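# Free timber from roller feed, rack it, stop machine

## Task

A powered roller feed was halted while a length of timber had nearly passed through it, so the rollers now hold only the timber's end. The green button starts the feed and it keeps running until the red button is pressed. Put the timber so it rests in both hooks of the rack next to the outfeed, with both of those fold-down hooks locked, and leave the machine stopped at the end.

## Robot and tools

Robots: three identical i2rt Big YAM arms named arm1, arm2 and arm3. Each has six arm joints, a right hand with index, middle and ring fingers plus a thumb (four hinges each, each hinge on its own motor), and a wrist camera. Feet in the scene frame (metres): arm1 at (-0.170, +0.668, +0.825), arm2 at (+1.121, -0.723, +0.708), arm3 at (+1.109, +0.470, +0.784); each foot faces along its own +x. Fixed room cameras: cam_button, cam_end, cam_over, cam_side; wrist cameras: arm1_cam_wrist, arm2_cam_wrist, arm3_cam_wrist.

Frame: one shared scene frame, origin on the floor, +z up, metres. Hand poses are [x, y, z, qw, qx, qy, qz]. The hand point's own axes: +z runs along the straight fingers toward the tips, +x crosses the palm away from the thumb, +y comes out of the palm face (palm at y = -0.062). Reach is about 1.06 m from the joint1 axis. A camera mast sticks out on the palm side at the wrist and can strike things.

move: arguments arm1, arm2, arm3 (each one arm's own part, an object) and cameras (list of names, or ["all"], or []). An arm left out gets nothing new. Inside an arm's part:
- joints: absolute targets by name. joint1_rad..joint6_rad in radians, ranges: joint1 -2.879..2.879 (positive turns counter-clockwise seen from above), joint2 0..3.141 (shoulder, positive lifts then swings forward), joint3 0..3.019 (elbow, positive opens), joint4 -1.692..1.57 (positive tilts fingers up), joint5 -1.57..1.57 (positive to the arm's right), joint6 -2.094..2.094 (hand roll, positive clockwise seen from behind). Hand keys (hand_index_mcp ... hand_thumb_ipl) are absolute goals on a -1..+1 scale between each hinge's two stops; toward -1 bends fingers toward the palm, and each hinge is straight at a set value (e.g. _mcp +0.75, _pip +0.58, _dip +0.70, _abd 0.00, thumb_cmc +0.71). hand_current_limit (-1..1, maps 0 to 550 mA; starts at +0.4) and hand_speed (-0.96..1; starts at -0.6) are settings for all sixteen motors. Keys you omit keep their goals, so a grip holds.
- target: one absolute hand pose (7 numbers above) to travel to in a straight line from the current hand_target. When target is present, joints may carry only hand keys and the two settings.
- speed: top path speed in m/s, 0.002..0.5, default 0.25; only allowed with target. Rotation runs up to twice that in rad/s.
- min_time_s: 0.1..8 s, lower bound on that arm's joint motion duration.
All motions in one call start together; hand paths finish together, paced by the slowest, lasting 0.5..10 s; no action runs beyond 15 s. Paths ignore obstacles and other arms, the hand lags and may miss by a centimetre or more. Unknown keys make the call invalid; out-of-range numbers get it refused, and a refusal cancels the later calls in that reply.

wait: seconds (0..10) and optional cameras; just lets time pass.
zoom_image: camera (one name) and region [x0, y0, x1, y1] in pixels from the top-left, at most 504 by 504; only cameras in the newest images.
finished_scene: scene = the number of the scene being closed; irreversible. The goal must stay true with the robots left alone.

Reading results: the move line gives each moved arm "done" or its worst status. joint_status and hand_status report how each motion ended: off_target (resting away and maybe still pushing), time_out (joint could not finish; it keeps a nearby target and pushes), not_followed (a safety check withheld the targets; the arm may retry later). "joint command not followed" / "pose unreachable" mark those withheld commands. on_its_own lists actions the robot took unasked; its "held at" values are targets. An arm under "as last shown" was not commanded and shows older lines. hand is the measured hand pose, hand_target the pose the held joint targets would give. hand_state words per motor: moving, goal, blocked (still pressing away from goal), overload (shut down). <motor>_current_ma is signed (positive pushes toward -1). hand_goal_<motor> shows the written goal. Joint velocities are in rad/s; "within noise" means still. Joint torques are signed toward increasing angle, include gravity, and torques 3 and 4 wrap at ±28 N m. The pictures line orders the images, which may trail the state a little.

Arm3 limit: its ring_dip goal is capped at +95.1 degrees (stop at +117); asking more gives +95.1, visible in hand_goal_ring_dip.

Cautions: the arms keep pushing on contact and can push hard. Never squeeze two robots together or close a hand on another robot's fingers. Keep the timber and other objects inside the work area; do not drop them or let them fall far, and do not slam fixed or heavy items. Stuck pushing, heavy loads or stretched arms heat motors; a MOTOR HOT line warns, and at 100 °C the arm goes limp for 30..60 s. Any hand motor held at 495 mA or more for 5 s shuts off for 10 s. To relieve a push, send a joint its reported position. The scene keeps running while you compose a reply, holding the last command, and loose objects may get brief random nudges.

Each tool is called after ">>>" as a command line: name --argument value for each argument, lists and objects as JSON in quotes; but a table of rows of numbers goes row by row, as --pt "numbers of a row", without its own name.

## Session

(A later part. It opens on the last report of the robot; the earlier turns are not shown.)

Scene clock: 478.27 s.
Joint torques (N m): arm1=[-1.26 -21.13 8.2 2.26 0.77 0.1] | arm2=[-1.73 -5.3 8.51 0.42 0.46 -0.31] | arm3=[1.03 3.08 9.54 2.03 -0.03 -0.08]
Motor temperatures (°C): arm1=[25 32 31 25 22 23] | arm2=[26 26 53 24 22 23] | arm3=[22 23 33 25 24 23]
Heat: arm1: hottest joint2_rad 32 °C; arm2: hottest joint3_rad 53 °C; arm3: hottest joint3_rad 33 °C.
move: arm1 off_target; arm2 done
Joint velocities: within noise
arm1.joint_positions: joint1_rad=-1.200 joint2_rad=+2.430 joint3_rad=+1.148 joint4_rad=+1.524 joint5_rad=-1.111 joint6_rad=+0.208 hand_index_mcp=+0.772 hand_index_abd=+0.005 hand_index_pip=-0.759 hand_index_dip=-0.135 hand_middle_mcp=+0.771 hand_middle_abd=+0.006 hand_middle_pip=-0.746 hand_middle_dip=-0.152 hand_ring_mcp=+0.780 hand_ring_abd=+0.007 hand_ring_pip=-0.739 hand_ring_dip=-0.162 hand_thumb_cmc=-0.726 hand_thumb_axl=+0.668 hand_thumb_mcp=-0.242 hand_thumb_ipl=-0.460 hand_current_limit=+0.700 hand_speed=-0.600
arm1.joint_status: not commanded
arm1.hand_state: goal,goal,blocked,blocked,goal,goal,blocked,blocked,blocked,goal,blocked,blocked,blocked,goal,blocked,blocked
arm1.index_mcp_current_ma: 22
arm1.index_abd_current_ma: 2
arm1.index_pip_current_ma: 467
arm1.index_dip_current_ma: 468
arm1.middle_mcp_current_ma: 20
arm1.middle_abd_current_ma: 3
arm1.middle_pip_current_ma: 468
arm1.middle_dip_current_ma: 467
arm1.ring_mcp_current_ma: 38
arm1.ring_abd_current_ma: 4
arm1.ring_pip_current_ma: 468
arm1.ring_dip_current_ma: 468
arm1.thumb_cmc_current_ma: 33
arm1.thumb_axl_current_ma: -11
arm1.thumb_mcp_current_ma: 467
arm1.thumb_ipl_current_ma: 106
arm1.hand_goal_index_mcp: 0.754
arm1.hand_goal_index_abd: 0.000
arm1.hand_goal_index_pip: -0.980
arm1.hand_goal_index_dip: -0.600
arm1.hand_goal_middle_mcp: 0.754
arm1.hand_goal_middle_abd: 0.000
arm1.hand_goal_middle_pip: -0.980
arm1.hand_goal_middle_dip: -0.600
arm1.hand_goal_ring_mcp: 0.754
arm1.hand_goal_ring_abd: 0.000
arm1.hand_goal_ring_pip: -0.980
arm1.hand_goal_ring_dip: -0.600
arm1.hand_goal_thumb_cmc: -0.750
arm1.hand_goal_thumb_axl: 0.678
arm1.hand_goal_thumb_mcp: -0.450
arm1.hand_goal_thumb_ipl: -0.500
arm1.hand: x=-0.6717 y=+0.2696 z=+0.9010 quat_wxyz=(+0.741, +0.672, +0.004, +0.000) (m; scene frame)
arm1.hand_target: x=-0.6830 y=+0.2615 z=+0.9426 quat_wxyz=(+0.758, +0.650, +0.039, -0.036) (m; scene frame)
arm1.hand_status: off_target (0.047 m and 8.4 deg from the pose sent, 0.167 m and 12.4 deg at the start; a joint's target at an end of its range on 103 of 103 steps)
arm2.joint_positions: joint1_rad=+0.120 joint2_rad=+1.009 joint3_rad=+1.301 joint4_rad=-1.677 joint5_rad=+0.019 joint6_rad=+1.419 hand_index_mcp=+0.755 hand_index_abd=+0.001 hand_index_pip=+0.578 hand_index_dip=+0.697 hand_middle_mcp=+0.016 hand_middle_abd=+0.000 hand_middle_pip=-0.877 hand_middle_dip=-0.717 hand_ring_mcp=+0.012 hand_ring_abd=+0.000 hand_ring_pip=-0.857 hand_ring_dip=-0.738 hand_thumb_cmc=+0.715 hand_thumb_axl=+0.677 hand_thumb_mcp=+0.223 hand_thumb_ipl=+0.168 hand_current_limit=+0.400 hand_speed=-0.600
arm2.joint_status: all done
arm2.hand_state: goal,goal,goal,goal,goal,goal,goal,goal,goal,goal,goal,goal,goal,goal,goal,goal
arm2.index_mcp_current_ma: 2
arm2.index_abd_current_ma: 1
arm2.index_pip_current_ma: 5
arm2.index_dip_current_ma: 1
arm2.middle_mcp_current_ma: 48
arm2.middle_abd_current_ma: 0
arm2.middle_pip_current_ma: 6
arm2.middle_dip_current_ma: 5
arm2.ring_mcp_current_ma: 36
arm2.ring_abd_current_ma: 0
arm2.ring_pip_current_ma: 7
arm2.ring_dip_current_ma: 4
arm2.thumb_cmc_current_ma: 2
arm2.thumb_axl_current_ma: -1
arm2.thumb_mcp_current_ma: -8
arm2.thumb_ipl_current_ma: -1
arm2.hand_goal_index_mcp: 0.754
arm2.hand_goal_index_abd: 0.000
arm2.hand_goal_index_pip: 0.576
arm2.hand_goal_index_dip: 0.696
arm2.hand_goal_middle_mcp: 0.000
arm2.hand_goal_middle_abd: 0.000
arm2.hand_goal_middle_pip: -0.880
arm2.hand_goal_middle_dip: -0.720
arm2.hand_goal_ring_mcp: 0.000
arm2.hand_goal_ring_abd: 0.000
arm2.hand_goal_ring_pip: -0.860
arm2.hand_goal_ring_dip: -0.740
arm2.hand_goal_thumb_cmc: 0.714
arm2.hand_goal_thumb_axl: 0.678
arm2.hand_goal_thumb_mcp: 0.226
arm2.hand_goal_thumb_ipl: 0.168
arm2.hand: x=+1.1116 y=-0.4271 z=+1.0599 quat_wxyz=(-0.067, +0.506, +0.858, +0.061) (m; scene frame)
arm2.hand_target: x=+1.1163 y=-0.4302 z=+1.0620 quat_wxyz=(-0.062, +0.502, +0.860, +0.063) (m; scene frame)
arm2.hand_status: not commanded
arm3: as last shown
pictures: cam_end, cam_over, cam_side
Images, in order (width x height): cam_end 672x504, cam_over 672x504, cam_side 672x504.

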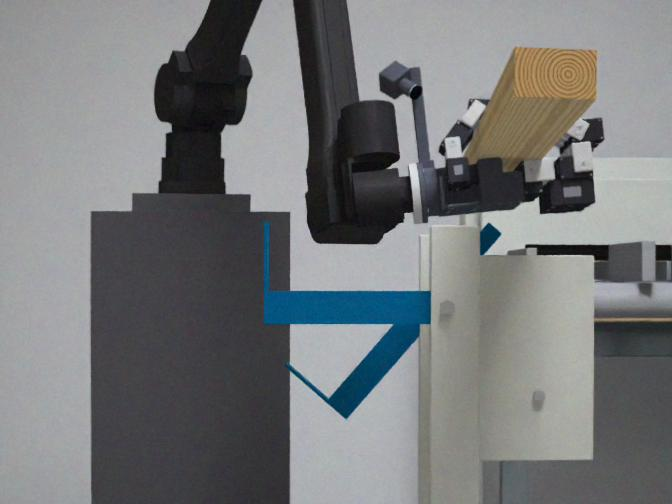

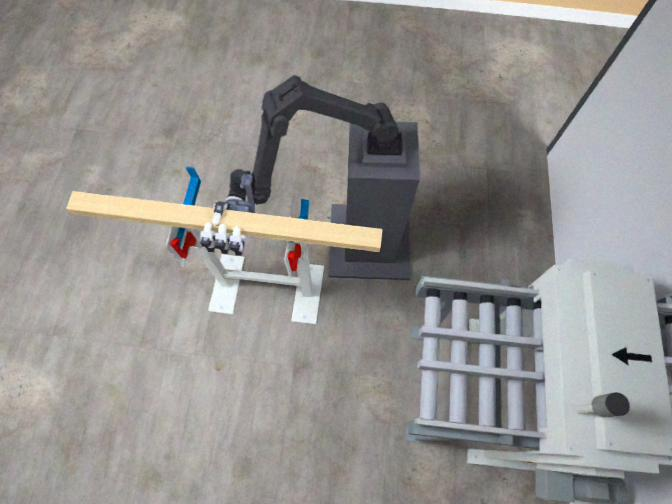

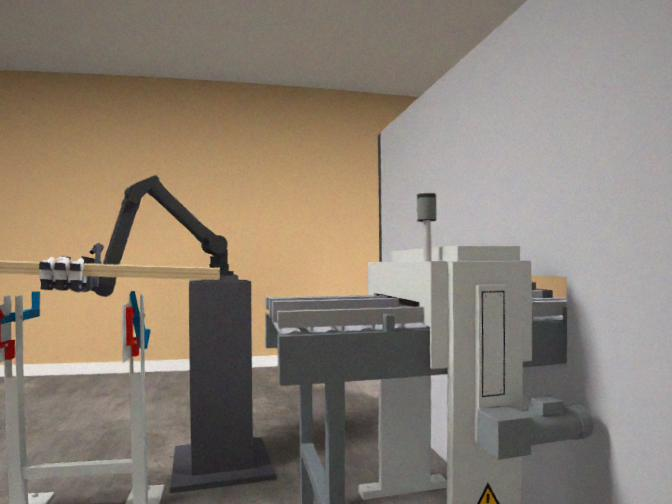

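>>> move --arm1 '{"target": [-0.695, 0.250, 0.868, 0.745, 0.665, 0.039, -0.035], "speed": 0.07}' --cameras '["cam_side", "cam_end"]'

>>> move --arm1 '{"target": [-0.695, 0.250, 0.835, 0.745, 0.665, 0.039, -0.035], "speed": 0.05}' --cameras '["cam_over", "cam_side", "cam_end"]'

>>> zoom_image --camera "cam_end" --region '[260, 140, 660, 470]'

>>> zoom_image --camera "cam_side" --region '[0, 240, 190, 370]'

Scene clock: 521.80 s.
Joint torques (N m): arm1=[-0.44 -19.9 8.17 1.92 0.53 -0.59] | arm2=[-1.03 -5.77 8.36 0.36 0.46 -0.29] | arm3=[1.03 3.08 9.54 2 -0.03 -0.08]
Motor temperatures (°C): arm1=[25 32 34 25 23 23] | arm2=[26 25 47 24 22 23] | arm3=[22 23 33 25 24 23]
Heat: arm1: hottest joint3_rad 34 °C; arm2: hottest joint3_rad 47 °C; arm3: hottest joint3_rad 33 °C.
move: arm1 off_target
Joint velocities: within noise
arm1.joint_positions: joint1_rad=-1.198 joint2_rad=+2.573 joint3_rad=+1.257 joint4_rad=+1.502 joint5_rad=-1.109 joint6_rad=+0.210 hand_index_mcp=+0.773 hand_index_abd=+0.005 hand_index_pip=-0.759 hand_index_dip=-0.135 hand_middle_mcp=+0.771 hand_middle_abd=+0.006 hand_middle_pip=-0.746 hand_middle_dip=-0.152 hand_ring_mcp=+0.778 hand_ring_abd=+0.007 hand_ring_pip=-0.739 hand_ring_dip=-0.162 hand_thumb_cmc=-0.725 hand_thumb_axl=+0.669 hand_thumb_mcp=-0.242 hand_thumb_ipl=-0.460 hand_current_limit=+0.700 hand_speed=-0.600
arm1.joint_status: not commanded
arm1.hand_state: goal,goal,blocked,blocked,goal,goal,blocked,blocked,blocked,goal,blocked,blocked,blocked,goal,blocked,blocked
arm1.index_mcp_current_ma: 24
arm1.index_abd_current_ma: 2
arm1.index_pip_current_ma: 467
arm1.index_dip_current_ma: 468
arm1.middle_mcp_current_ma: 20
arm1.middle_abd_current_ma: 3
arm1.middle_pip_current_ma: 467
arm1.middle_dip_current_ma: 468
arm1.ring_mcp_current_ma: 35
arm1.ring_abd_current_ma: 4
arm1.ring_pip_current_ma: 467
arm1.ring_dip_current_ma: 467
arm1.thumb_cmc_current_ma: 34
arm1.thumb_axl_current_ma: -10
arm1.thumb_mcp_current_ma: 467
arm1.thumb_ipl_current_ma: 106
arm1.hand_goal_index_mcp: 0.754
arm1.hand_goal_index_abd: 0.000
arm1.hand_goal_index_pip: -0.980
arm1.hand_goal_index_dip: -0.600
arm1.hand_goal_middle_mcp: 0.754
arm1.hand_goal_middle_abd: 0.000
arm1.hand_goal_middle_pip: -0.980
arm1.hand_goal_middle_dip: -0.600
arm1.hand_goal_ring_mcp: 0.754
arm1.hand_goal_ring_abd: 0.000
arm1.hand_goal_ring_pip: -0.980
arm1.hand_goal_ring_dip: -0.600
arm1.hand_goal_thumb_cmc: -0.750
arm1.hand_goal_thumb_axl: 0.678
arm1.hand_goal_thumb_mcp: -0.450
arm1.hand_goal_thumb_ipl: -0.500
arm1.hand: x=-0.6878 y=+0.2613 z=+0.8391 quat_wxyz=(+0.732, +0.680, -0.015, +0.017) (m; scene frame)
arm1.hand_target: x=-0.6930 y=+0.2504 z=+0.8678 quat_wxyz=(+0.746, +0.664, +0.037, -0.034) (m; scene frame)
arm1.hand_status: off_target (0.032 m and 8.9 deg from the pose sent, 0.045 m and 5.7 deg at the start; a joint's target at an end of its range on 4 of 52 steps)
arm2, arm3: as last shown
pictures: cam_end, cam_side
Images, in order (width x height): cam_end 672x504, cam_side 672x504.

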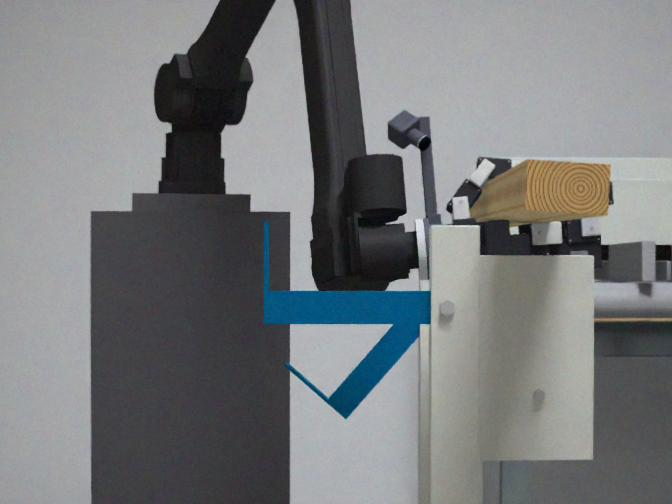

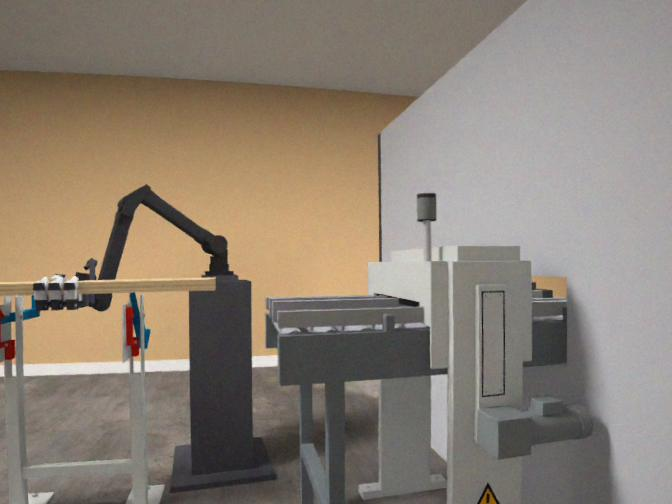

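Scene clock: 523.03 s.
Joint torques (N m): arm1=[-1.32 -18.67 7.53 3.26 0.18 -1.04] | arm2=[-0.67 -5.6 8.21 0.44 0.52 -0.28] | arm3=[0.91 3.02 9.42 2.06 -0.05 -0.09]
Motor temperatures (°C): arm1=[25 32 34 25 23 24] | arm2=[26 25 47 24 22 23] | arm3=[22 23 33 25 24 23]
Heat: arm1: hottest joint3_rad 34 °C; arm2: hottest joint3_rad 47 °C; arm3: hottest joint3_rad 33 °C.
move: arm1 off_target
Joint velocities: within noise
arm1.joint_positions: joint1_rad=-1.192 joint2_rad=+2.634 joint3_rad=+1.325 joint4_rad=+1.502 joint5_rad=-1.100 joint6_rad=+0.269 hand_index_mcp=+0.777 hand_index_abd=+0.002 hand_index_pip=-0.759 hand_index_dip=-0.136 hand_middle_mcp=+0.769 hand_middle_abd=+0.003 hand_middle_pip=-0.746 hand_middle_dip=-0.152 hand_ring_mcp=+0.774 hand_ring_abd=+0.004 hand_ring_pip=-0.739 hand_ring_dip=-0.162 hand_thumb_cmc=-0.722 hand_thumb_axl=+0.672 hand_thumb_mcp=-0.242 hand_thumb_ipl=-0.461 hand_current_limit=+0.700 hand_speed=-0.600
arm1.joint_status: not commanded
arm1.hand_state: blocked,goal,blocked,blocked,goal,goal,blocked,blocked,blocked,goal,blocked,blocked,blocked,goal,blocked,blocked
arm1.index_mcp_current_ma: 32
arm1.index_abd_current_ma: 0
arm1.index_pip_current_ma: 467
arm1.index_dip_current_ma: 468
arm1.middle_mcp_current_ma: 18
arm1.middle_abd_current_ma: 1
arm1.middle_pip_current_ma: 467
arm1.middle_dip_current_ma: 468
arm1.ring_mcp_current_ma: 26
arm1.ring_abd_current_ma: 2
arm1.ring_pip_current_ma: 468
arm1.ring_dip_current_ma: 467
arm1.thumb_cmc_current_ma: 40
arm1.thumb_axl_current_ma: -6
arm1.thumb_mcp_current_ma: 467
arm1.thumb_ipl_current_ma: 102
arm1.hand_goal_index_mcp: 0.754
arm1.hand_goal_index_abd: 0.000
arm1.hand_goal_index_pip: -0.980
arm1.hand_goal_index_dip: -0.600
arm1.hand_goal_middle_mcp: 0.754
arm1.hand_goal_middle_abd: 0.000
arm1.hand_goal_middle_pip: -0.980
arm1.hand_goal_middle_dip: -0.600
arm1.hand_goal_ring_mcp: 0.754
arm1.hand_goal_ring_abd: 0.000
arm1.hand_goal_ring_pip: -0.980
arm1.hand_goal_ring_dip: -0.600
arm1.hand_goal_thumb_cmc: -0.750
arm1.hand_goal_thumb_axl: 0.678
arm1.hand_goal_thumb_mcp: -0.450
arm1.hand_goal_thumb_ipl: -0.500
arm1.hand: x=-0.7007 y=+0.2542 z=+0.8171 quat_wxyz=(+0.733, +0.678, -0.035, +0.036) (m; scene frame)
arm1.hand_target: x=-0.6950 y=+0.2502 z=+0.8337 quat_wxyz=(+0.746, +0.664, +0.036, -0.034) (m; scene frame)
arm1.hand_status: off_target (0.019 m and 11.9 deg from the pose sent, 0.014 m and 8.9 deg at the start; a joint's target at an end of its range on 18 of 37 steps)
arm2: as last shown
arm3.joint_positions: joint1_rad=+0.572 joint2_rad=+0.577 joint3_rad=+1.415 joint4_rad=-1.384 joint5_rad=-0.038 joint6_rad=+1.105 hand_index_mcp=+0.754 hand_index_abd=+0.000 hand_index_pip=+0.577 hand_index_dip=+0.696 hand_middle_mcp=+0.754 hand_middle_abd=+0.000 hand_middle_pip=+0.577 hand_middle_dip=+0.696 hand_ring_mcp=+0.754 hand_ring_abd=+0.000 hand_ring_pip=+0.577 hand_ring_dip=+0.696 hand_thumb_cmc=+0.714 hand_thumb_axl=+0.677 hand_thumb_mcp=+0.226 hand_thumb_ipl=+0.168 hand_current_limit=+0.400 hand_speed=-0.600
arm3.joint_status: not commanded
arm3.hand_state: goal,goal,goal,goal,goal,goal,goal,goal,goal,goal,goal,goal,goal,goal,goal,goal
arm3.index_mcp_current_ma: 0
arm3.index_abd_current_ma: 0
arm3.index_pip_current_ma: 0
arm3.index_dip_current_ma: 0
arm3.middle_mcp_current_ma: 0
arm3.middle_abd_current_ma: 0
arm3.middle_pip_current_ma: 0
arm3.middle_dip_current_ma: 0
arm3.ring_mcp_current_ma: 0
arm3.ring_abd_current_ma: 0
arm3.ring_pip_current_ma: 0
arm3.ring_dip_current_ma: 0
arm3.thumb_cmc_current_ma: 0
arm3.thumb_axl_current_ma: 0
arm3.thumb_mcp_current_ma: 0
arm3.thumb_ipl_current_ma: 0
arm3.hand_goal_index_mcp: 0.754
arm3.hand_goal_index_abd: 0.000
arm3.hand_goal_index_pip: 0.576
arm3.hand_goal_index_dip: 0.696
arm3.hand_goal_middle_mcp: 0.754
arm3.hand_goal_middle_abd: 0.000
arm3.hand_goal_middle_pip: 0.576
arm3.hand_goal_middle_dip: 0.696
arm3.hand_goal_ring_mcp: 0.754
arm3.hand_goal_ring_abd: 0.000
arm3.hand_goal_ring_pip: 0.576
arm3.hand_goal_ring_dip: 0.696
arm3.hand_goal_thumb_cmc: 0.714
arm3.hand_goal_thumb_axl: 0.678
arm3.hand_goal_thumb_mcp: 0.226
arm3.hand_goal_thumb_ipl: 0.168
arm3.hand: x=+1.1306 y=+0.2306 z=+1.3443 quat_wxyz=(+0.331, +0.830, -0.271, +0.359) (m; scene frame)
arm3.hand_target: x=+1.1291 y=+0.2335 z=+1.3554 quat_wxyz=(+0.339, +0.824, -0.269, +0.366) (m; scene frame)
arm3.hand_status: not commanded
pictures: cam_end, cam_over, cam_side
Images, in order (width x height): cam_end 672x504, cam_over 672x504, cam_side 672x504.

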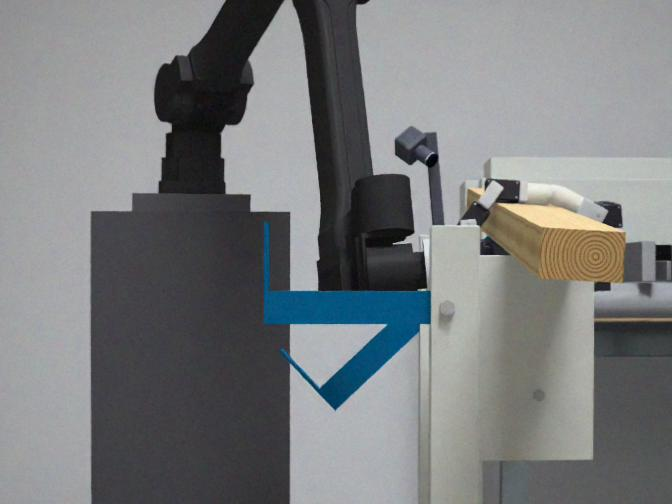

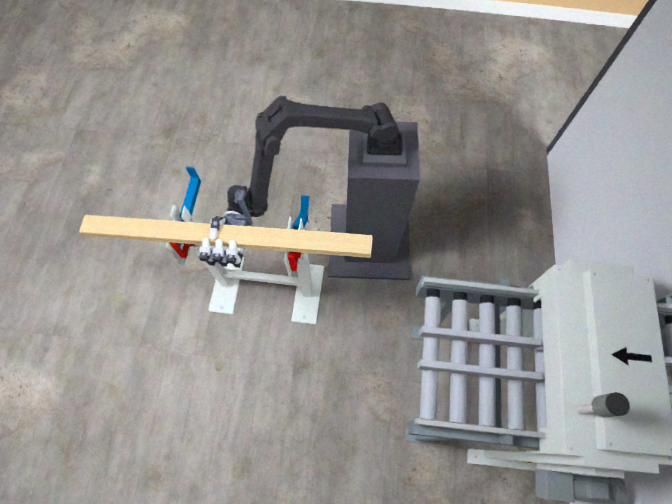

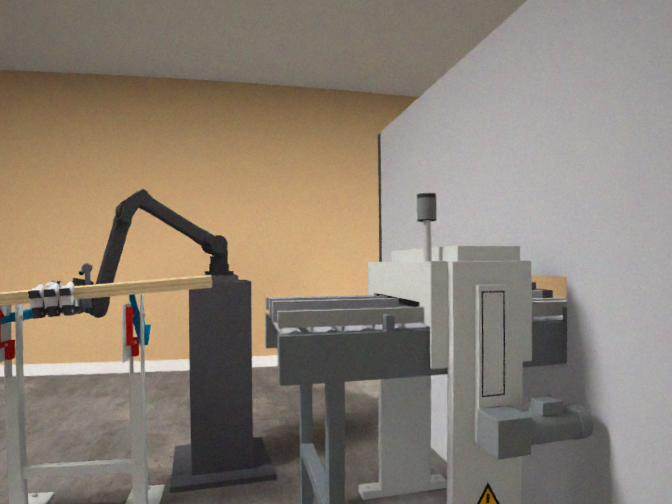

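Scaled by 1.260 from the camera's 672x504 image, which has a finer 960x720 frame.

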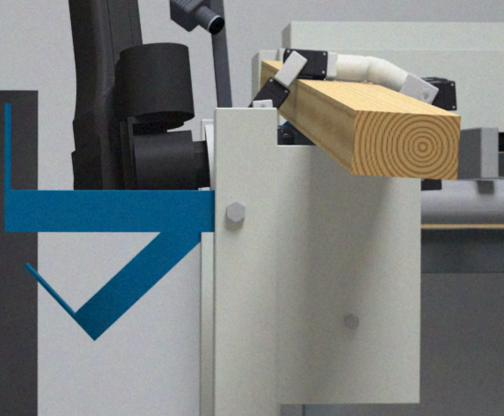

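Scaled by 2.653 from the camera's 672x504 image, which has a finer 960x720 frame.

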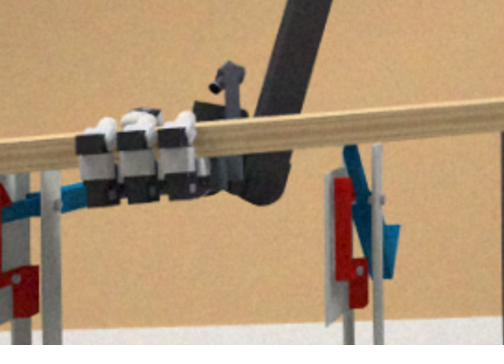

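>>> move --arm1 '{"target": [-0.690, 0.250, 0.80, 0.744, 0.662, 0.0585, -0.052], "speed": 0.04}' --cameras '["cam_over", "cam_side", "cam_end"]'

>>> zoom_image --camera "cam_end" --region '[260, 140, 660, 470]'

>>> zoom_image --camera "cam_side" --region '[0, 240, 190, 370]'

Scene clock: 536.07 s.
Joint torques (N m): arm1=[-1.49 -16.85 6.56 3.19 -0.31 -1.14] | arm2=[-0.67 -5.89 8.31 0.29 0.53 -0.23] | arm3=[0.97 3.19 9.51 2.03 -0.04 -0.08]
Motor temperatures (°C): arm1=[25 32 35 25 22 25] | arm2=[26 25 46 24 22 23] | arm3=[22 23 33 25 24 23]
Heat: arm1: hottest joint3_rad 35 °C; arm2: hottest joint3_rad 46 °C; arm3: hottest joint3_rad 33 °C.
move: arm1 off_target
Joint velocities: within noise
arm1.joint_positions: joint1_rad=-1.191 joint2_rad=+2.689 joint3_rad=+1.394 joint4_rad=+1.505 joint5_rad=-1.091 joint6_rad=+0.210 hand_index_mcp=+0.775 hand_index_abd=+0.002 hand_index_pip=-0.759 hand_index_dip=-0.136 hand_middle_mcp=+0.769 hand_middle_abd=+0.003 hand_middle_pip=-0.746 hand_middle_dip=-0.152 hand_ring_mcp=+0.775 hand_ring_abd=+0.004 hand_ring_pip=-0.739 hand_ring_dip=-0.162 hand_thumb_cmc=-0.722 hand_thumb_axl=+0.672 hand_thumb_mcp=-0.242 hand_thumb_ipl=-0.462 hand_current_limit=+0.700 hand_speed=-0.600
arm1.joint_status: not commanded
arm1.hand_state: blocked,goal,blocked,blocked,goal,goal,blocked,blocked,blocked,goal,blocked,blocked,blocked,goal,blocked,blocked
arm1.index_mcp_current_ma: 28
arm1.index_abd_current_ma: 0
arm1.index_pip_current_ma: 467
arm1.index_dip_current_ma: 468
arm1.middle_mcp_current_ma: 18
arm1.middle_abd_current_ma: 1
arm1.middle_pip_current_ma: 467
arm1.middle_dip_current_ma: 467
arm1.ring_mcp_current_ma: 28
arm1.ring_abd_current_ma: 2
arm1.ring_pip_current_ma: 467
arm1.ring_dip_current_ma: 467
arm1.thumb_cmc_current_ma: 40
arm1.thumb_axl_current_ma: -6
arm1.thumb_mcp_current_ma: 467
arm1.thumb_ipl_current_ma: 99
arm1.hand_goal_index_mcp: 0.754
arm1.hand_goal_index_abd: 0.000
arm1.hand_goal_index_pip: -0.980
arm1.hand_goal_index_dip: -0.600
arm1.hand_goal_middle_mcp: 0.754
arm1.hand_goal_middle_abd: 0.000
arm1.hand_goal_middle_pip: -0.980
arm1.hand_goal_middle_dip: -0.600
arm1.hand_goal_ring_mcp: 0.754
arm1.hand_goal_ring_abd: 0.000
arm1.hand_goal_ring_pip: -0.980
arm1.hand_goal_ring_dip: -0.600
arm1.hand_goal_thumb_cmc: -0.750
arm1.hand_goal_thumb_axl: 0.678
arm1.hand_goal_thumb_mcp: -0.450
arm1.hand_goal_thumb_ipl: -0.500
arm1.hand: x=-0.7051 y=+0.2498 z=+0.8030 quat_wxyz=(+0.737, +0.676, -0.012, +0.007) (m; scene frame)
arm1.hand_target: x=-0.6912 y=+0.2501 z=+0.7995 quat_wxyz=(+0.742, +0.667, +0.052, -0.053) (m; scene frame)
arm1.hand_status: off_target (0.015 m and 10.6 deg from the pose sent, 0.021 m and 14.9 deg at the start; a joint's target at an end of its range on 40 of 40 steps)
arm2, arm3: as last shown
pictures: cam_end, cam_over, cam_side
Images, in order (width x height): cam_end 672x504, cam_over 672x504, cam_side 672x504.

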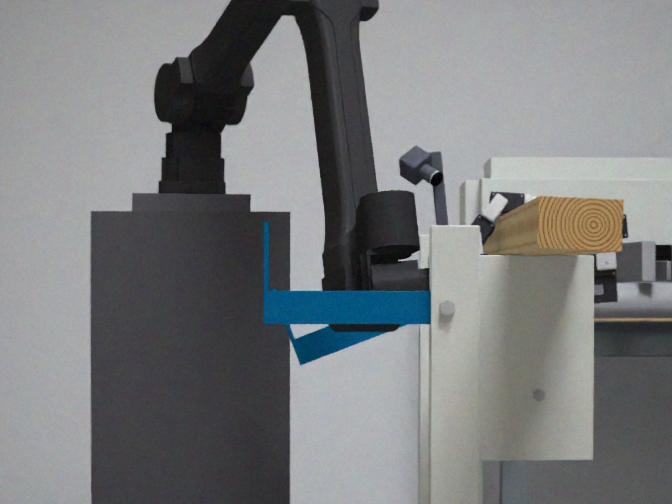

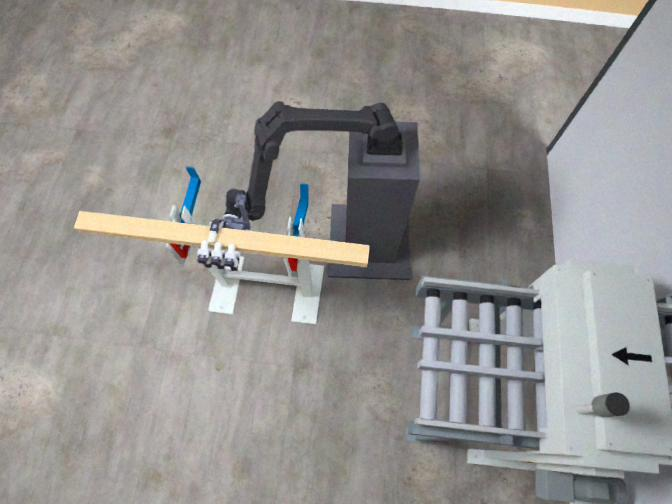

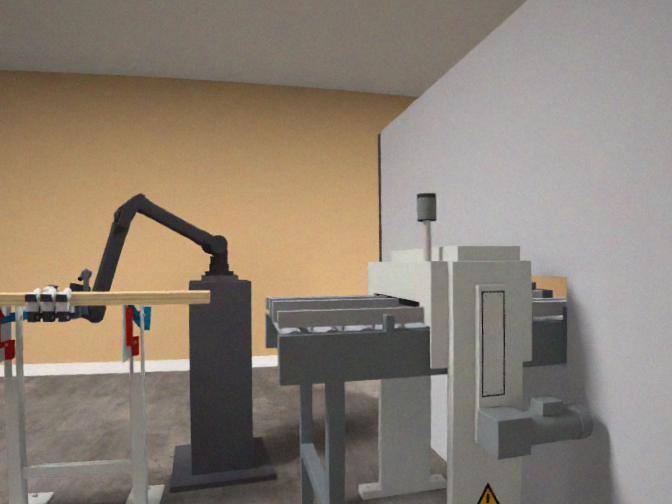

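Scaled by 1.260 from the camera's 672x504 image, which has a finer 960x720 frame.

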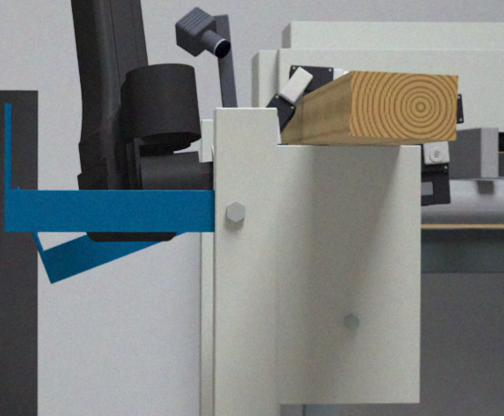

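Scaled by 2.653 from the camera's 672x504 image, which has a finer 960x720 frame.

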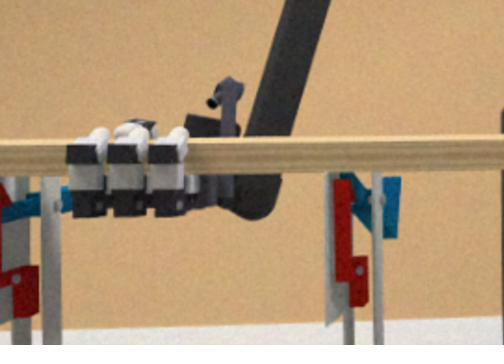

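>>> move --arm1 '{"target": [-0.700, 0.249, 0.782, 0.735, 0.675, 0.045, -0.041], "speed": 0.03}'

>>> move --arm1 '{"joints": {"hand_speed": -0.75, "hand_thumb_mcp": 0.226, "hand_thumb_ipl": 0.168, "hand_thumb_cmc": -0.5}}'

>>> move --arm1 '{"joints": {"hand_index_pip": 0.577, "hand_middle_pip": 0.577, "hand_ring_pip": 0.577, "hand_index_dip": 0.696, "hand_middle_dip": 0.696, "hand_ring_dip": 0.696}}' --cameras '["cam_over", "cam_side", "cam_end"]'

>>> zoom_image --camera "cam_side" --region '[0, 240, 190, 370]'

Scene clock: 544.40 s.
Joint torques (N m): arm1=[-1.9 -15.5 6.86 2.17 -0.17 -1.16] | arm2=[-0.85 -5.42 8.66 0.51 0.45 -0.27] | arm3=[0.85 3.08 9.48 2.02 -0.04 -0.09]
Motor temperatures (°C): arm1=[25 32 34 25 22 26] | arm2=[26 25 45 24 22 23] | arm3=[22 23 33 25 24 23]
Heat: arm1: hottest joint3_rad 34 °C; arm2: hottest joint3_rad 45 °C; arm3: hottest joint3_rad 33 °C.
move: arm1 off_target
Joint velocities: within noise
arm1.joint_positions: joint1_rad=-1.191 joint2_rad=+2.706 joint3_rad=+1.434 joint4_rad=+1.507 joint5_rad=-1.106 joint6_rad=+0.231 hand_index_mcp=+0.775 hand_index_abd=+0.000 hand_index_pip=-0.759 hand_index_dip=-0.136 hand_middle_mcp=+0.767 hand_middle_abd=+0.002 hand_middle_pip=-0.746 hand_middle_dip=-0.152 hand_ring_mcp=+0.772 hand_ring_abd=+0.003 hand_ring_pip=-0.739 hand_ring_dip=-0.162 hand_thumb_cmc=-0.721 hand_thumb_axl=+0.672 hand_thumb_mcp=-0.242 hand_thumb_ipl=-0.462 hand_current_limit=+0.700 hand_speed=-0.600
arm1.joint_status: not commanded
arm1.hand_state: blocked,goal,blocked,blocked,goal,goal,blocked,blocked,goal,goal,blocked,blocked,blocked,goal,blocked,blocked
arm1.index_mcp_current_ma: 28
arm1.index_abd_current_ma: 0
arm1.index_pip_current_ma: 468
arm1.index_dip_current_ma: 467
arm1.middle_mcp_current_ma: 14
arm1.middle_abd_current_ma: 1
arm1.middle_pip_current_ma: 468
arm1.middle_dip_current_ma: 468
arm1.ring_mcp_current_ma: 23
arm1.ring_abd_current_ma: 1
arm1.ring_pip_current_ma: 467
arm1.ring_dip_current_ma: 468
arm1.thumb_cmc_current_ma: 43
arm1.thumb_axl_current_ma: -5
arm1.thumb_mcp_current_ma: 467
arm1.thumb_ipl_current_ma: 99
arm1.hand_goal_index_mcp: 0.754
arm1.hand_goal_index_abd: 0.000
arm1.hand_goal_index_pip: -0.980
arm1.hand_goal_index_dip: -0.600
arm1.hand_goal_middle_mcp: 0.754
arm1.hand_goal_middle_abd: 0.000
arm1.hand_goal_middle_pip: -0.980
arm1.hand_goal_middle_dip: -0.600
arm1.hand_goal_ring_mcp: 0.754
arm1.hand_goal_ring_abd: 0.000
arm1.hand_goal_ring_pip: -0.980
arm1.hand_goal_ring_dip: -0.600
arm1.hand_goal_thumb_cmc: -0.750
arm1.hand_goal_thumb_axl: 0.678
arm1.hand_goal_thumb_mcp: -0.450
arm1.hand_goal_thumb_ipl: -0.500
arm1.hand: x=-0.7108 y=+0.2459 z=+0.8023 quat_wxyz=(+0.740, +0.673, -0.005, +0.012) (m; scene frame)
arm1.hand_target: x=-0.6993 y=+0.2490 z=+0.7814 quat_wxyz=(+0.738, +0.672, +0.042, -0.036) (m; scene frame)
arm1.hand_status: off_target (0.023 m and 8.4 deg from the pose sent, 0.022 m and 8.5 deg at the start; a joint's target at an end of its range on 4 of 35 steps)
arm2, arm3: as last shown
pictures: none

Scene clock: 545.87 s.
Joint torques (N m): arm1=[-2.08 -16.38 6.74 2.07 -0.17 -1.25] | arm2=[-1.2 -5.71 8.42 0.39 0.53 -0.23] | arm3=[1.08 3.08 9.54 2 -0.04 -0.08]
Motor temperatures (°C): arm1=[25 32 34 25 22 26] | arm2=[26 25 45 24 22 23] | arm3=[22 23 33 25 24 23]
Heat: arm1: hottest joint3_rad 34 °C; arm2: hottest joint3_rad 45 °C; arm3: hottest joint3_rad 33 °C.
move: arm1 done
Joint velocities: within noise
arm1.joint_positions: joint1_rad=-1.191 joint2_rad=+2.708 joint3_rad=+1.435 joint4_rad=+1.508 joint5_rad=-1.106 joint6_rad=+0.231 hand_index_mcp=+0.775 hand_index_abd=+0.000 hand_index_pip=-0.759 hand_index_dip=-0.136 hand_middle_mcp=+0.765 hand_middle_abd=+0.002 hand_middle_pip=-0.746 hand_middle_dip=-0.152 hand_ring_mcp=+0.769 hand_ring_abd=+0.003 hand_ring_pip=-0.739 hand_ring_dip=-0.162 hand_thumb_cmc=-0.502 hand_thumb_axl=+0.676 hand_thumb_mcp=+0.224 hand_thumb_ipl=+0.166 hand_current_limit=+0.700 hand_speed=-0.750
arm1.joint_status: all done
arm1.hand_state: blocked,goal,blocked,blocked,goal,goal,blocked,blocked,goal,goal,blocked,blocked,goal,goal,goal,goal
arm1.index_mcp_current_ma: 28
arm1.index_abd_current_ma: 0
arm1.index_pip_current_ma: 467
arm1.index_dip_current_ma: 468
arm1.middle_mcp_current_ma: 10
arm1.middle_abd_current_ma: 0
arm1.middle_pip_current_ma: 467
arm1.middle_dip_current_ma: 468
arm1.ring_mcp_current_ma: 17
arm1.ring_abd_current_ma: 1
arm1.ring_pip_current_ma: 468
arm1.ring_dip_current_ma: 467
arm1.thumb_cmc_current_ma: -1
arm1.thumb_axl_current_ma: -1
arm1.thumb_mcp_current_ma: -1
arm1.thumb_ipl_current_ma: -1
arm1.hand_goal_index_mcp: 0.754
arm1.hand_goal_index_abd: 0.000
arm1.hand_goal_index_pip: -0.980
arm1.hand_goal_index_dip: -0.600
arm1.hand_goal_middle_mcp: 0.754
arm1.hand_goal_middle_abd: 0.000
arm1.hand_goal_middle_pip: -0.980
arm1.hand_goal_middle_dip: -0.600
arm1.hand_goal_ring_mcp: 0.754
arm1.hand_goal_ring_abd: 0.000
arm1.hand_goal_ring_pip: -0.980
arm1.hand_goal_ring_dip: -0.600
arm1.hand_goal_thumb_cmc: -0.500
arm1.hand_goal_thumb_axl: 0.678
arm1.hand_goal_thumb_mcp: 0.226
arm1.hand_goal_thumb_ipl: 0.168
arm1.hand: x=-0.7107 y=+0.2459 z=+0.8020 quat_wxyz=(+0.740, +0.672, -0.005, +0.012) (m; scene frame)
arm1.hand_target: x=-0.6990 y=+0.2492 z=+0.7812 quat_wxyz=(+0.739, +0.672, +0.042, -0.037) (m; scene frame)
arm1.hand_status: not commanded
arm2, arm3: as last shown
pictures: none

Scene clock: 548.00 s.
Joint torques (N m): arm1=[-1.14 -18.2 5.6 2.06 0 -0.06] | arm2=[-1.08 -5.66 8.29 0.43 0.52 -0.27] | arm3=[0.97 3.14 9.47 2.07 -0.04 -0.08]
Motor temperatures (°C): arm1=[25 32 34 25 22 26] | arm2=[26 25 45 24 22 23] | arm3=[22 23 33 25 24 23]
Heat: arm1: hottest joint3_rad 34 °C; arm2: hottest joint3_rad 45 °C; arm3: hottest joint3_rad 33 °C.
move: arm1 done
Joint velocities: within noise
arm1.joint_positions: joint1_rad=-1.191 joint2_rad=+2.732 joint3_rad=+1.451 joint4_rad=+1.508 joint5_rad=-1.119 joint6_rad=+0.101 hand_index_mcp=+0.771 hand_index_abd=+0.000 hand_index_pip=+0.578 hand_index_dip=+0.693 hand_middle_mcp=+0.761 hand_middle_abd=+0.001 hand_middle_pip=+0.578 hand_middle_dip=+0.694 hand_ring_mcp=+0.762 hand_ring_abd=+0.000 hand_ring_pip=+0.578 hand_ring_dip=+0.694 hand_thumb_cmc=-0.501 hand_thumb_axl=+0.676 hand_thumb_mcp=+0.224 hand_thumb_ipl=+0.166 hand_current_limit=+0.700 hand_speed=-0.750
arm1.joint_status: all done
arm1.hand_state: goal,goal,goal,goal,goal,goal,goal,goal,goal,goal,goal,goal,goal,goal,goal,goal
arm1.index_mcp_current_ma: 21
arm1.index_abd_current_ma: 0
arm1.index_pip_current_ma: 0
arm1.index_dip_current_ma: -1
arm1.middle_mcp_current_ma: 5
arm1.middle_abd_current_ma: 0
arm1.middle_pip_current_ma: 0
arm1.middle_dip_current_ma: -1
arm1.ring_mcp_current_ma: 7
arm1.ring_abd_current_ma: 0
arm1.ring_pip_current_ma: 0
arm1.ring_dip_current_ma: -1
arm1.thumb_cmc_current_ma: 0
arm1.thumb_axl_current_ma: -1
arm1.thumb_mcp_current_ma: -1
arm1.thumb_ipl_current_ma: -1
arm1.hand_goal_index_mcp: 0.754
arm1.hand_goal_index_abd: 0.000
arm1.hand_goal_index_pip: 0.578
arm1.hand_goal_index_dip: 0.696
arm1.hand_goal_middle_mcp: 0.754
arm1.hand_goal_middle_abd: 0.000
arm1.hand_goal_middle_pip: 0.578
arm1.hand_goal_middle_dip: 0.696
arm1.hand_goal_ring_mcp: 0.754
arm1.hand_goal_ring_abd: 0.000
arm1.hand_goal_ring_pip: 0.578
arm1.hand_goal_ring_dip: 0.696
arm1.hand_goal_thumb_cmc: -0.500
arm1.hand_goal_thumb_axl: 0.678
arm1.hand_goal_thumb_mcp: 0.226
arm1.hand_goal_thumb_ipl: 0.168
arm1.hand: x=-0.6974 y=+0.2459 z=+0.7924 quat_wxyz=(+0.737, +0.674, +0.041, -0.029) (m; scene frame)
arm1.hand_target: x=-0.6970 y=+0.2489 z=+0.7814 quat_wxyz=(+0.738, +0.672, +0.048, -0.037) (m; scene frame)
arm1.hand_status: not commanded
arm2, arm3: as last shown
pictures: cam_end, cam_over, cam_side
Images, in order (width x height): cam_end 672x504, cam_over 672x504, cam_side 672x504.

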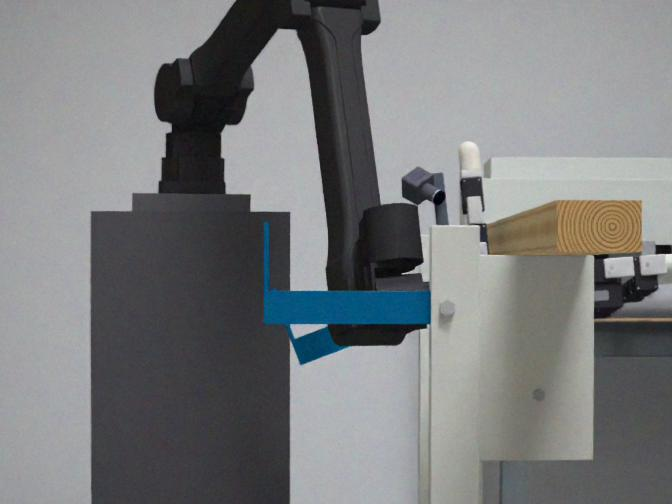

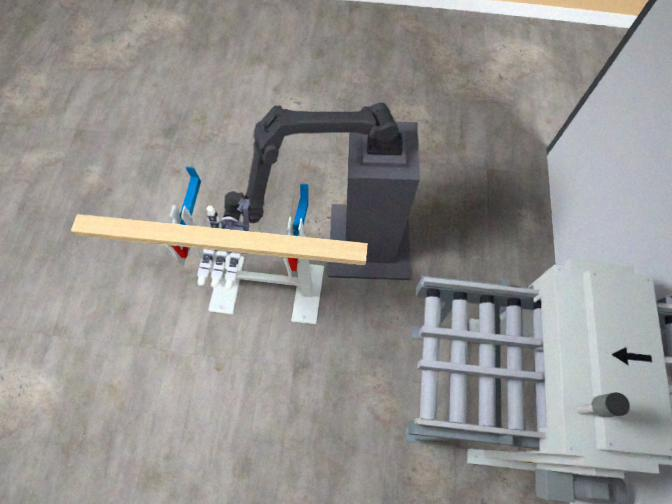

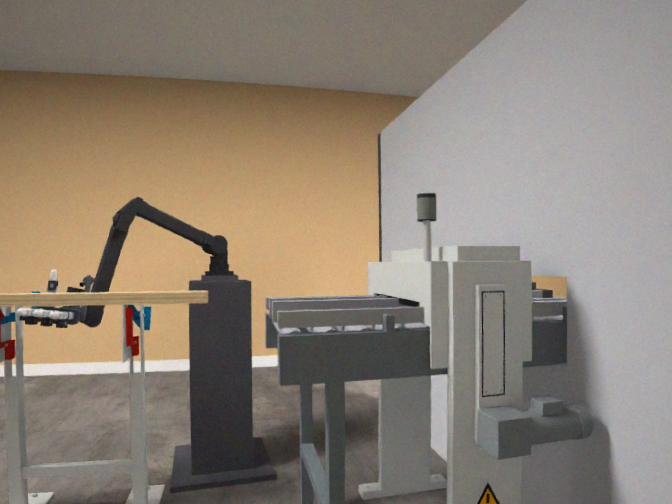

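Scaled by 2.653 from the camera's 672x504 image, which has a finer 960x720 frame.

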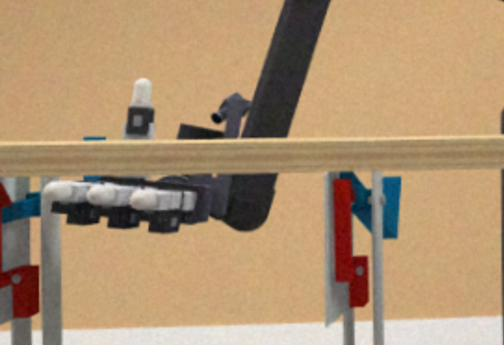

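>>> move --arm1 '{"target": [-0.685, 0.25, 0.665, 0.7071, 0.7071, 0.02, -0.02], "speed": 0.12}'

>>> move --arm1 '{"target": [-0.68, 0.415, 0.665, 0.7071, 0.7071, 0.02, -0.02], "speed": 0.15}' --cameras '["cam_over", "cam_side", "cam_end"]'

Scene clock: 555.87 s.
Joint torques (N m): arm1=[-1.49 -18.02 4.71 1.14 0.22 -0.11] | arm2=[-2.55 -5.95 8.58 0.42 0.51 -0.3] | arm3=[0.91 3.19 9.51 2.02 -0.04 -0.09]
Motor temperatures (°C): arm1=[25 32 34 25 22 25] | arm2=[26 25 45 24 22 23] | arm3=[22 23 33 25 24 23]
Heat: arm1: hottest joint3_rad 34 °C; arm2: hottest joint3_rad 45 °C; arm3: hottest joint3_rad 33 °C.
move: arm1 off_target
Joint velocities: within noise
arm1.joint_positions: joint1_rad=-1.191 joint2_rad=+2.932 joint3_rad=+1.560 joint4_rad=+1.419 joint5_rad=-1.116 joint6_rad=-0.017 hand_index_mcp=+0.771 hand_index_abd=+0.000 hand_index_pip=+0.578 hand_index_dip=+0.693 hand_middle_mcp=+0.761 hand_middle_abd=+0.001 hand_middle_pip=+0.578 hand_middle_dip=+0.694 hand_ring_mcp=+0.763 hand_ring_abd=+0.000 hand_ring_pip=+0.578 hand_ring_dip=+0.694 hand_thumb_cmc=-0.501 hand_thumb_axl=+0.676 hand_thumb_mcp=+0.224 hand_thumb_ipl=+0.166 hand_current_limit=+0.700 hand_speed=-0.750
arm1.joint_status: not commanded
arm1.hand_state: goal,goal,goal,goal,goal,goal,goal,goal,goal,goal,goal,goal,goal,goal,goal,goal
arm1.index_mcp_current_ma: 21
arm1.index_abd_current_ma: 0
arm1.index_pip_current_ma: 0
arm1.index_dip_current_ma: -1
arm1.middle_mcp_current_ma: 6
arm1.middle_abd_current_ma: 0
arm1.middle_pip_current_ma: 0
arm1.middle_dip_current_ma: -1
arm1.ring_mcp_current_ma: 7
arm1.ring_abd_current_ma: 0
arm1.ring_pip_current_ma: 0
arm1.ring_dip_current_ma: -1
arm1.thumb_cmc_current_ma: 0
arm1.thumb_axl_current_ma: -1
arm1.thumb_mcp_current_ma: -1
arm1.thumb_ipl_current_ma: -1
arm1.hand_goal_index_mcp: 0.754
arm1.hand_goal_index_abd: 0.000
arm1.hand_goal_index_pip: 0.578
arm1.hand_goal_index_dip: 0.696
arm1.hand_goal_middle_mcp: 0.754
arm1.hand_goal_middle_abd: 0.000
arm1.hand_goal_middle_pip: 0.578
arm1.hand_goal_middle_dip: 0.696
arm1.hand_goal_ring_mcp: 0.754
arm1.hand_goal_ring_abd: 0.000
arm1.hand_goal_ring_pip: 0.578
arm1.hand_goal_ring_dip: 0.696
arm1.hand_goal_thumb_cmc: -0.500
arm1.hand_goal_thumb_axl: 0.678
arm1.hand_goal_thumb_mcp: 0.226
arm1.hand_goal_thumb_ipl: 0.168
arm1.hand: x=-0.6835 y=+0.2492 z=+0.6814 quat_wxyz=(+0.711, +0.703, +0.023, -0.017) (m; scene frame)
arm1.hand_target: x=-0.6839 y=+0.2511 z=+0.6648 quat_wxyz=(+0.707, +0.707, +0.017, -0.016) (m; scene frame)
arm1.hand_status: off_target (0.016 m and 0.8 deg from the pose sent, 0.128 m and 5.8 deg at the start)
arm2, arm3: as last shown
pictures: none

Scene clock: 557.63 s.
Joint torques (N m): arm1=[-2.08 -16.97 1.5 2.21 -0.19 -0.06] | arm2=[-1.85 -5.36 8.08 0.42 0.54 -0.22] | arm3=[1.14 3.08 9.5 1.99 -0.04 -0.09]
Motor temperatures (°C): arm1=[25 33 34 25 22 25] | arm2=[26 25 45 24 22 23] | arm3=[22 23 33 25 24 23]
Heat: arm1: hottest joint3_rad 34 °C; arm2: hottest joint3_rad 45 °C; arm3: hottest joint3_rad 33 °C.
move: arm1 off_target
Joint velocities: within noise
arm1.joint_positions: joint1_rad=-1.485 joint2_rad=+2.932 joint3_rad=+1.432 joint4_rad=+1.525 joint5_rad=-1.401 joint6_rad=-0.017 hand_index_mcp=+0.771 hand_index_abd=+0.000 hand_index_pip=+0.578 hand_index_dip=+0.693 hand_middle_mcp=+0.761 hand_middle_abd=+0.001 hand_middle_pip=+0.578 hand_middle_dip=+0.694 hand_ring_mcp=+0.763 hand_ring_abd=+0.000 hand_ring_pip=+0.578 hand_ring_dip=+0.694 hand_thumb_cmc=-0.501 hand_thumb_axl=+0.676 hand_thumb_mcp=+0.224 hand_thumb_ipl=+0.166 hand_current_limit=+0.700 hand_speed=-0.750
arm1.joint_status: not commanded
arm1.hand_state: goal,goal,goal,goal,goal,goal,goal,goal,goal,goal,goal,goal,goal,goal,goal,goal
arm1.index_mcp_current_ma: 21
arm1.index_abd_current_ma: 0
arm1.index_pip_current_ma: 0
arm1.index_dip_current_ma: -1
arm1.middle_mcp_current_ma: 6
arm1.middle_abd_current_ma: 0
arm1.middle_pip_current_ma: 0
arm1.middle_dip_current_ma: -1
arm1.ring_mcp_current_ma: 7
arm1.ring_abd_current_ma: 0
arm1.ring_pip_current_ma: 0
arm1.ring_dip_current_ma: -1
arm1.thumb_cmc_current_ma: 0
arm1.thumb_axl_current_ma: -1
arm1.thumb_mcp_current_ma: -1
arm1.thumb_ipl_current_ma: -1
arm1.hand_goal_index_mcp: 0.754
arm1.hand_goal_index_abd: 0.000
arm1.hand_goal_index_pip: 0.578
arm1.hand_goal_index_dip: 0.696
arm1.hand_goal_middle_mcp: 0.754
arm1.hand_goal_middle_abd: 0.000
arm1.hand_goal_middle_pip: 0.578
arm1.hand_goal_middle_dip: 0.696
arm1.hand_goal_ring_mcp: 0.754
arm1.hand_goal_ring_abd: 0.000
arm1.hand_goal_ring_pip: 0.578
arm1.hand_goal_ring_dip: 0.696
arm1.hand_goal_thumb_cmc: -0.500
arm1.hand_goal_thumb_axl: 0.678
arm1.hand_goal_thumb_mcp: 0.226
arm1.hand_goal_thumb_ipl: 0.168
arm1.hand: x=-0.6897 y=+0.4112 z=+0.6715 quat_wxyz=(+0.705, +0.709, +0.013, -0.014) (m; scene frame)
arm1.hand_target: x=-0.6806 y=+0.4144 z=+0.6665 quat_wxyz=(+0.705, +0.708, +0.019, -0.019) (m; scene frame)
arm1.hand_status: off_target (0.012 m and 1.0 deg from the pose sent, 0.167 m and 0.8 deg at the start; a joint's target at an end of its range on 26 of 53 steps)
arm2.joint_positions: joint1_rad=+0.120 joint2_rad=+1.009 joint3_rad=+1.301 joint4_rad=-1.677 joint5_rad=+0.019 joint6_rad=+1.419 hand_index_mcp=+0.755 hand_index_abd=+0.001 hand_index_pip=+0.578 hand_index_dip=+0.697 hand_middle_mcp=+0.016 hand_middle_abd=+0.000 hand_middle_pip=-0.877 hand_middle_dip=-0.717 hand_ring_mcp=+0.012 hand_ring_abd=+0.000 hand_ring_pip=-0.857 hand_ring_dip=-0.738 hand_thumb_cmc=+0.715 hand_thumb_axl=+0.677 hand_thumb_mcp=+0.223 hand_thumb_ipl=+0.168 hand_current_limit=+0.400 hand_speed=-0.600
arm2.joint_status: not commanded
arm2.hand_state: goal,goal,goal,goal,goal,goal,goal,goal,goal,goal,goal,goal,goal,goal,goal,goal
arm2.index_mcp_current_ma: 2
arm2.index_abd_current_ma: 1
arm2.index_pip_current_ma: 5
arm2.index_dip_current_ma: 1
arm2.middle_mcp_current_ma: 48
arm2.middle_abd_current_ma: 0
arm2.middle_pip_current_ma: 6
arm2.middle_dip_current_ma: 5
arm2.ring_mcp_current_ma: 36
arm2.ring_abd_current_ma: 0
arm2.ring_pip_current_ma: 7
arm2.ring_dip_current_ma: 4
arm2.thumb_cmc_current_ma: 2
arm2.thumb_axl_current_ma: -1
arm2.thumb_mcp_current_ma: -8
arm2.thumb_ipl_current_ma: -1
arm2.hand_goal_index_mcp: 0.754
arm2.hand_goal_index_abd: 0.000
arm2.hand_goal_index_pip: 0.576
arm2.hand_goal_index_dip: 0.696
arm2.hand_goal_middle_mcp: 0.000
arm2.hand_goal_middle_abd: 0.000
arm2.hand_goal_middle_pip: -0.880
arm2.hand_goal_middle_dip: -0.720
arm2.hand_goal_ring_mcp: 0.000
arm2.hand_goal_ring_abd: 0.000
arm2.hand_goal_ring_pip: -0.860
arm2.hand_goal_ring_dip: -0.740
arm2.hand_goal_thumb_cmc: 0.714
arm2.hand_goal_thumb_axl: 0.678
arm2.hand_goal_thumb_mcp: 0.226
arm2.hand_goal_thumb_ipl: 0.168
arm2.hand: x=+1.1116 y=-0.4271 z=+1.0599 quat_wxyz=(-0.067, +0.506, +0.858, +0.061) (m; scene frame)
arm2.hand_target: x=+1.1163 y=-0.4302 z=+1.0620 quat_wxyz=(-0.062, +0.502, +0.860, +0.063) (m; scene frame)
arm2.hand_status: not commanded
arm3: as last shown
pictures: cam_end, cam_over, cam_side
Images, in order (width x height): cam_end 672x504, cam_over 672x504, cam_side 672x504.

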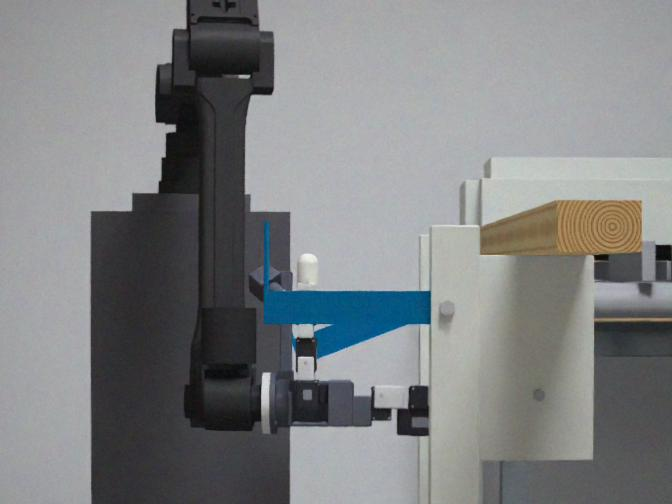

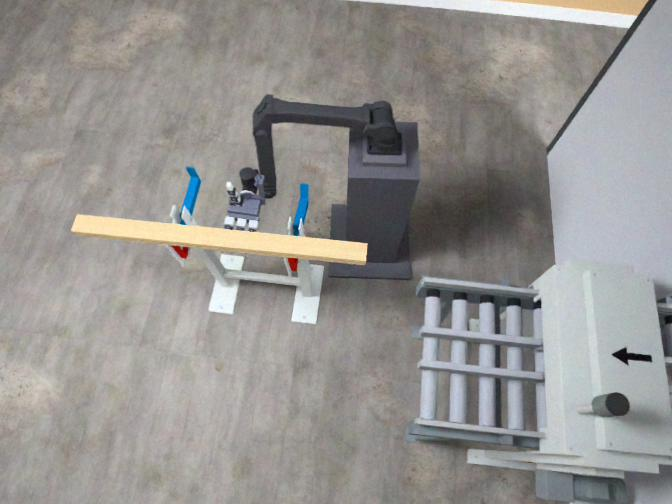

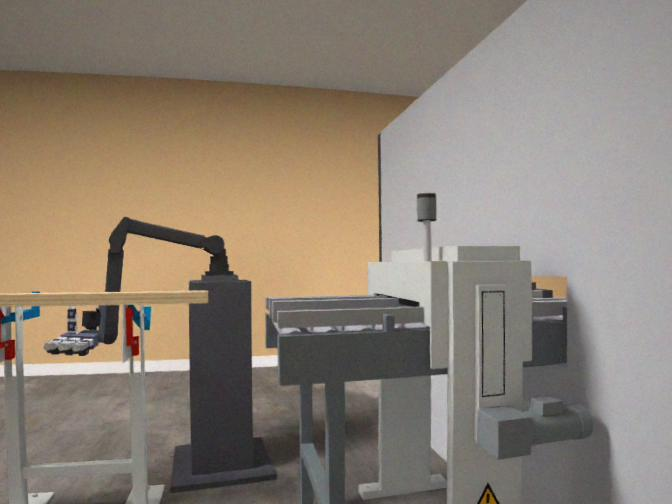

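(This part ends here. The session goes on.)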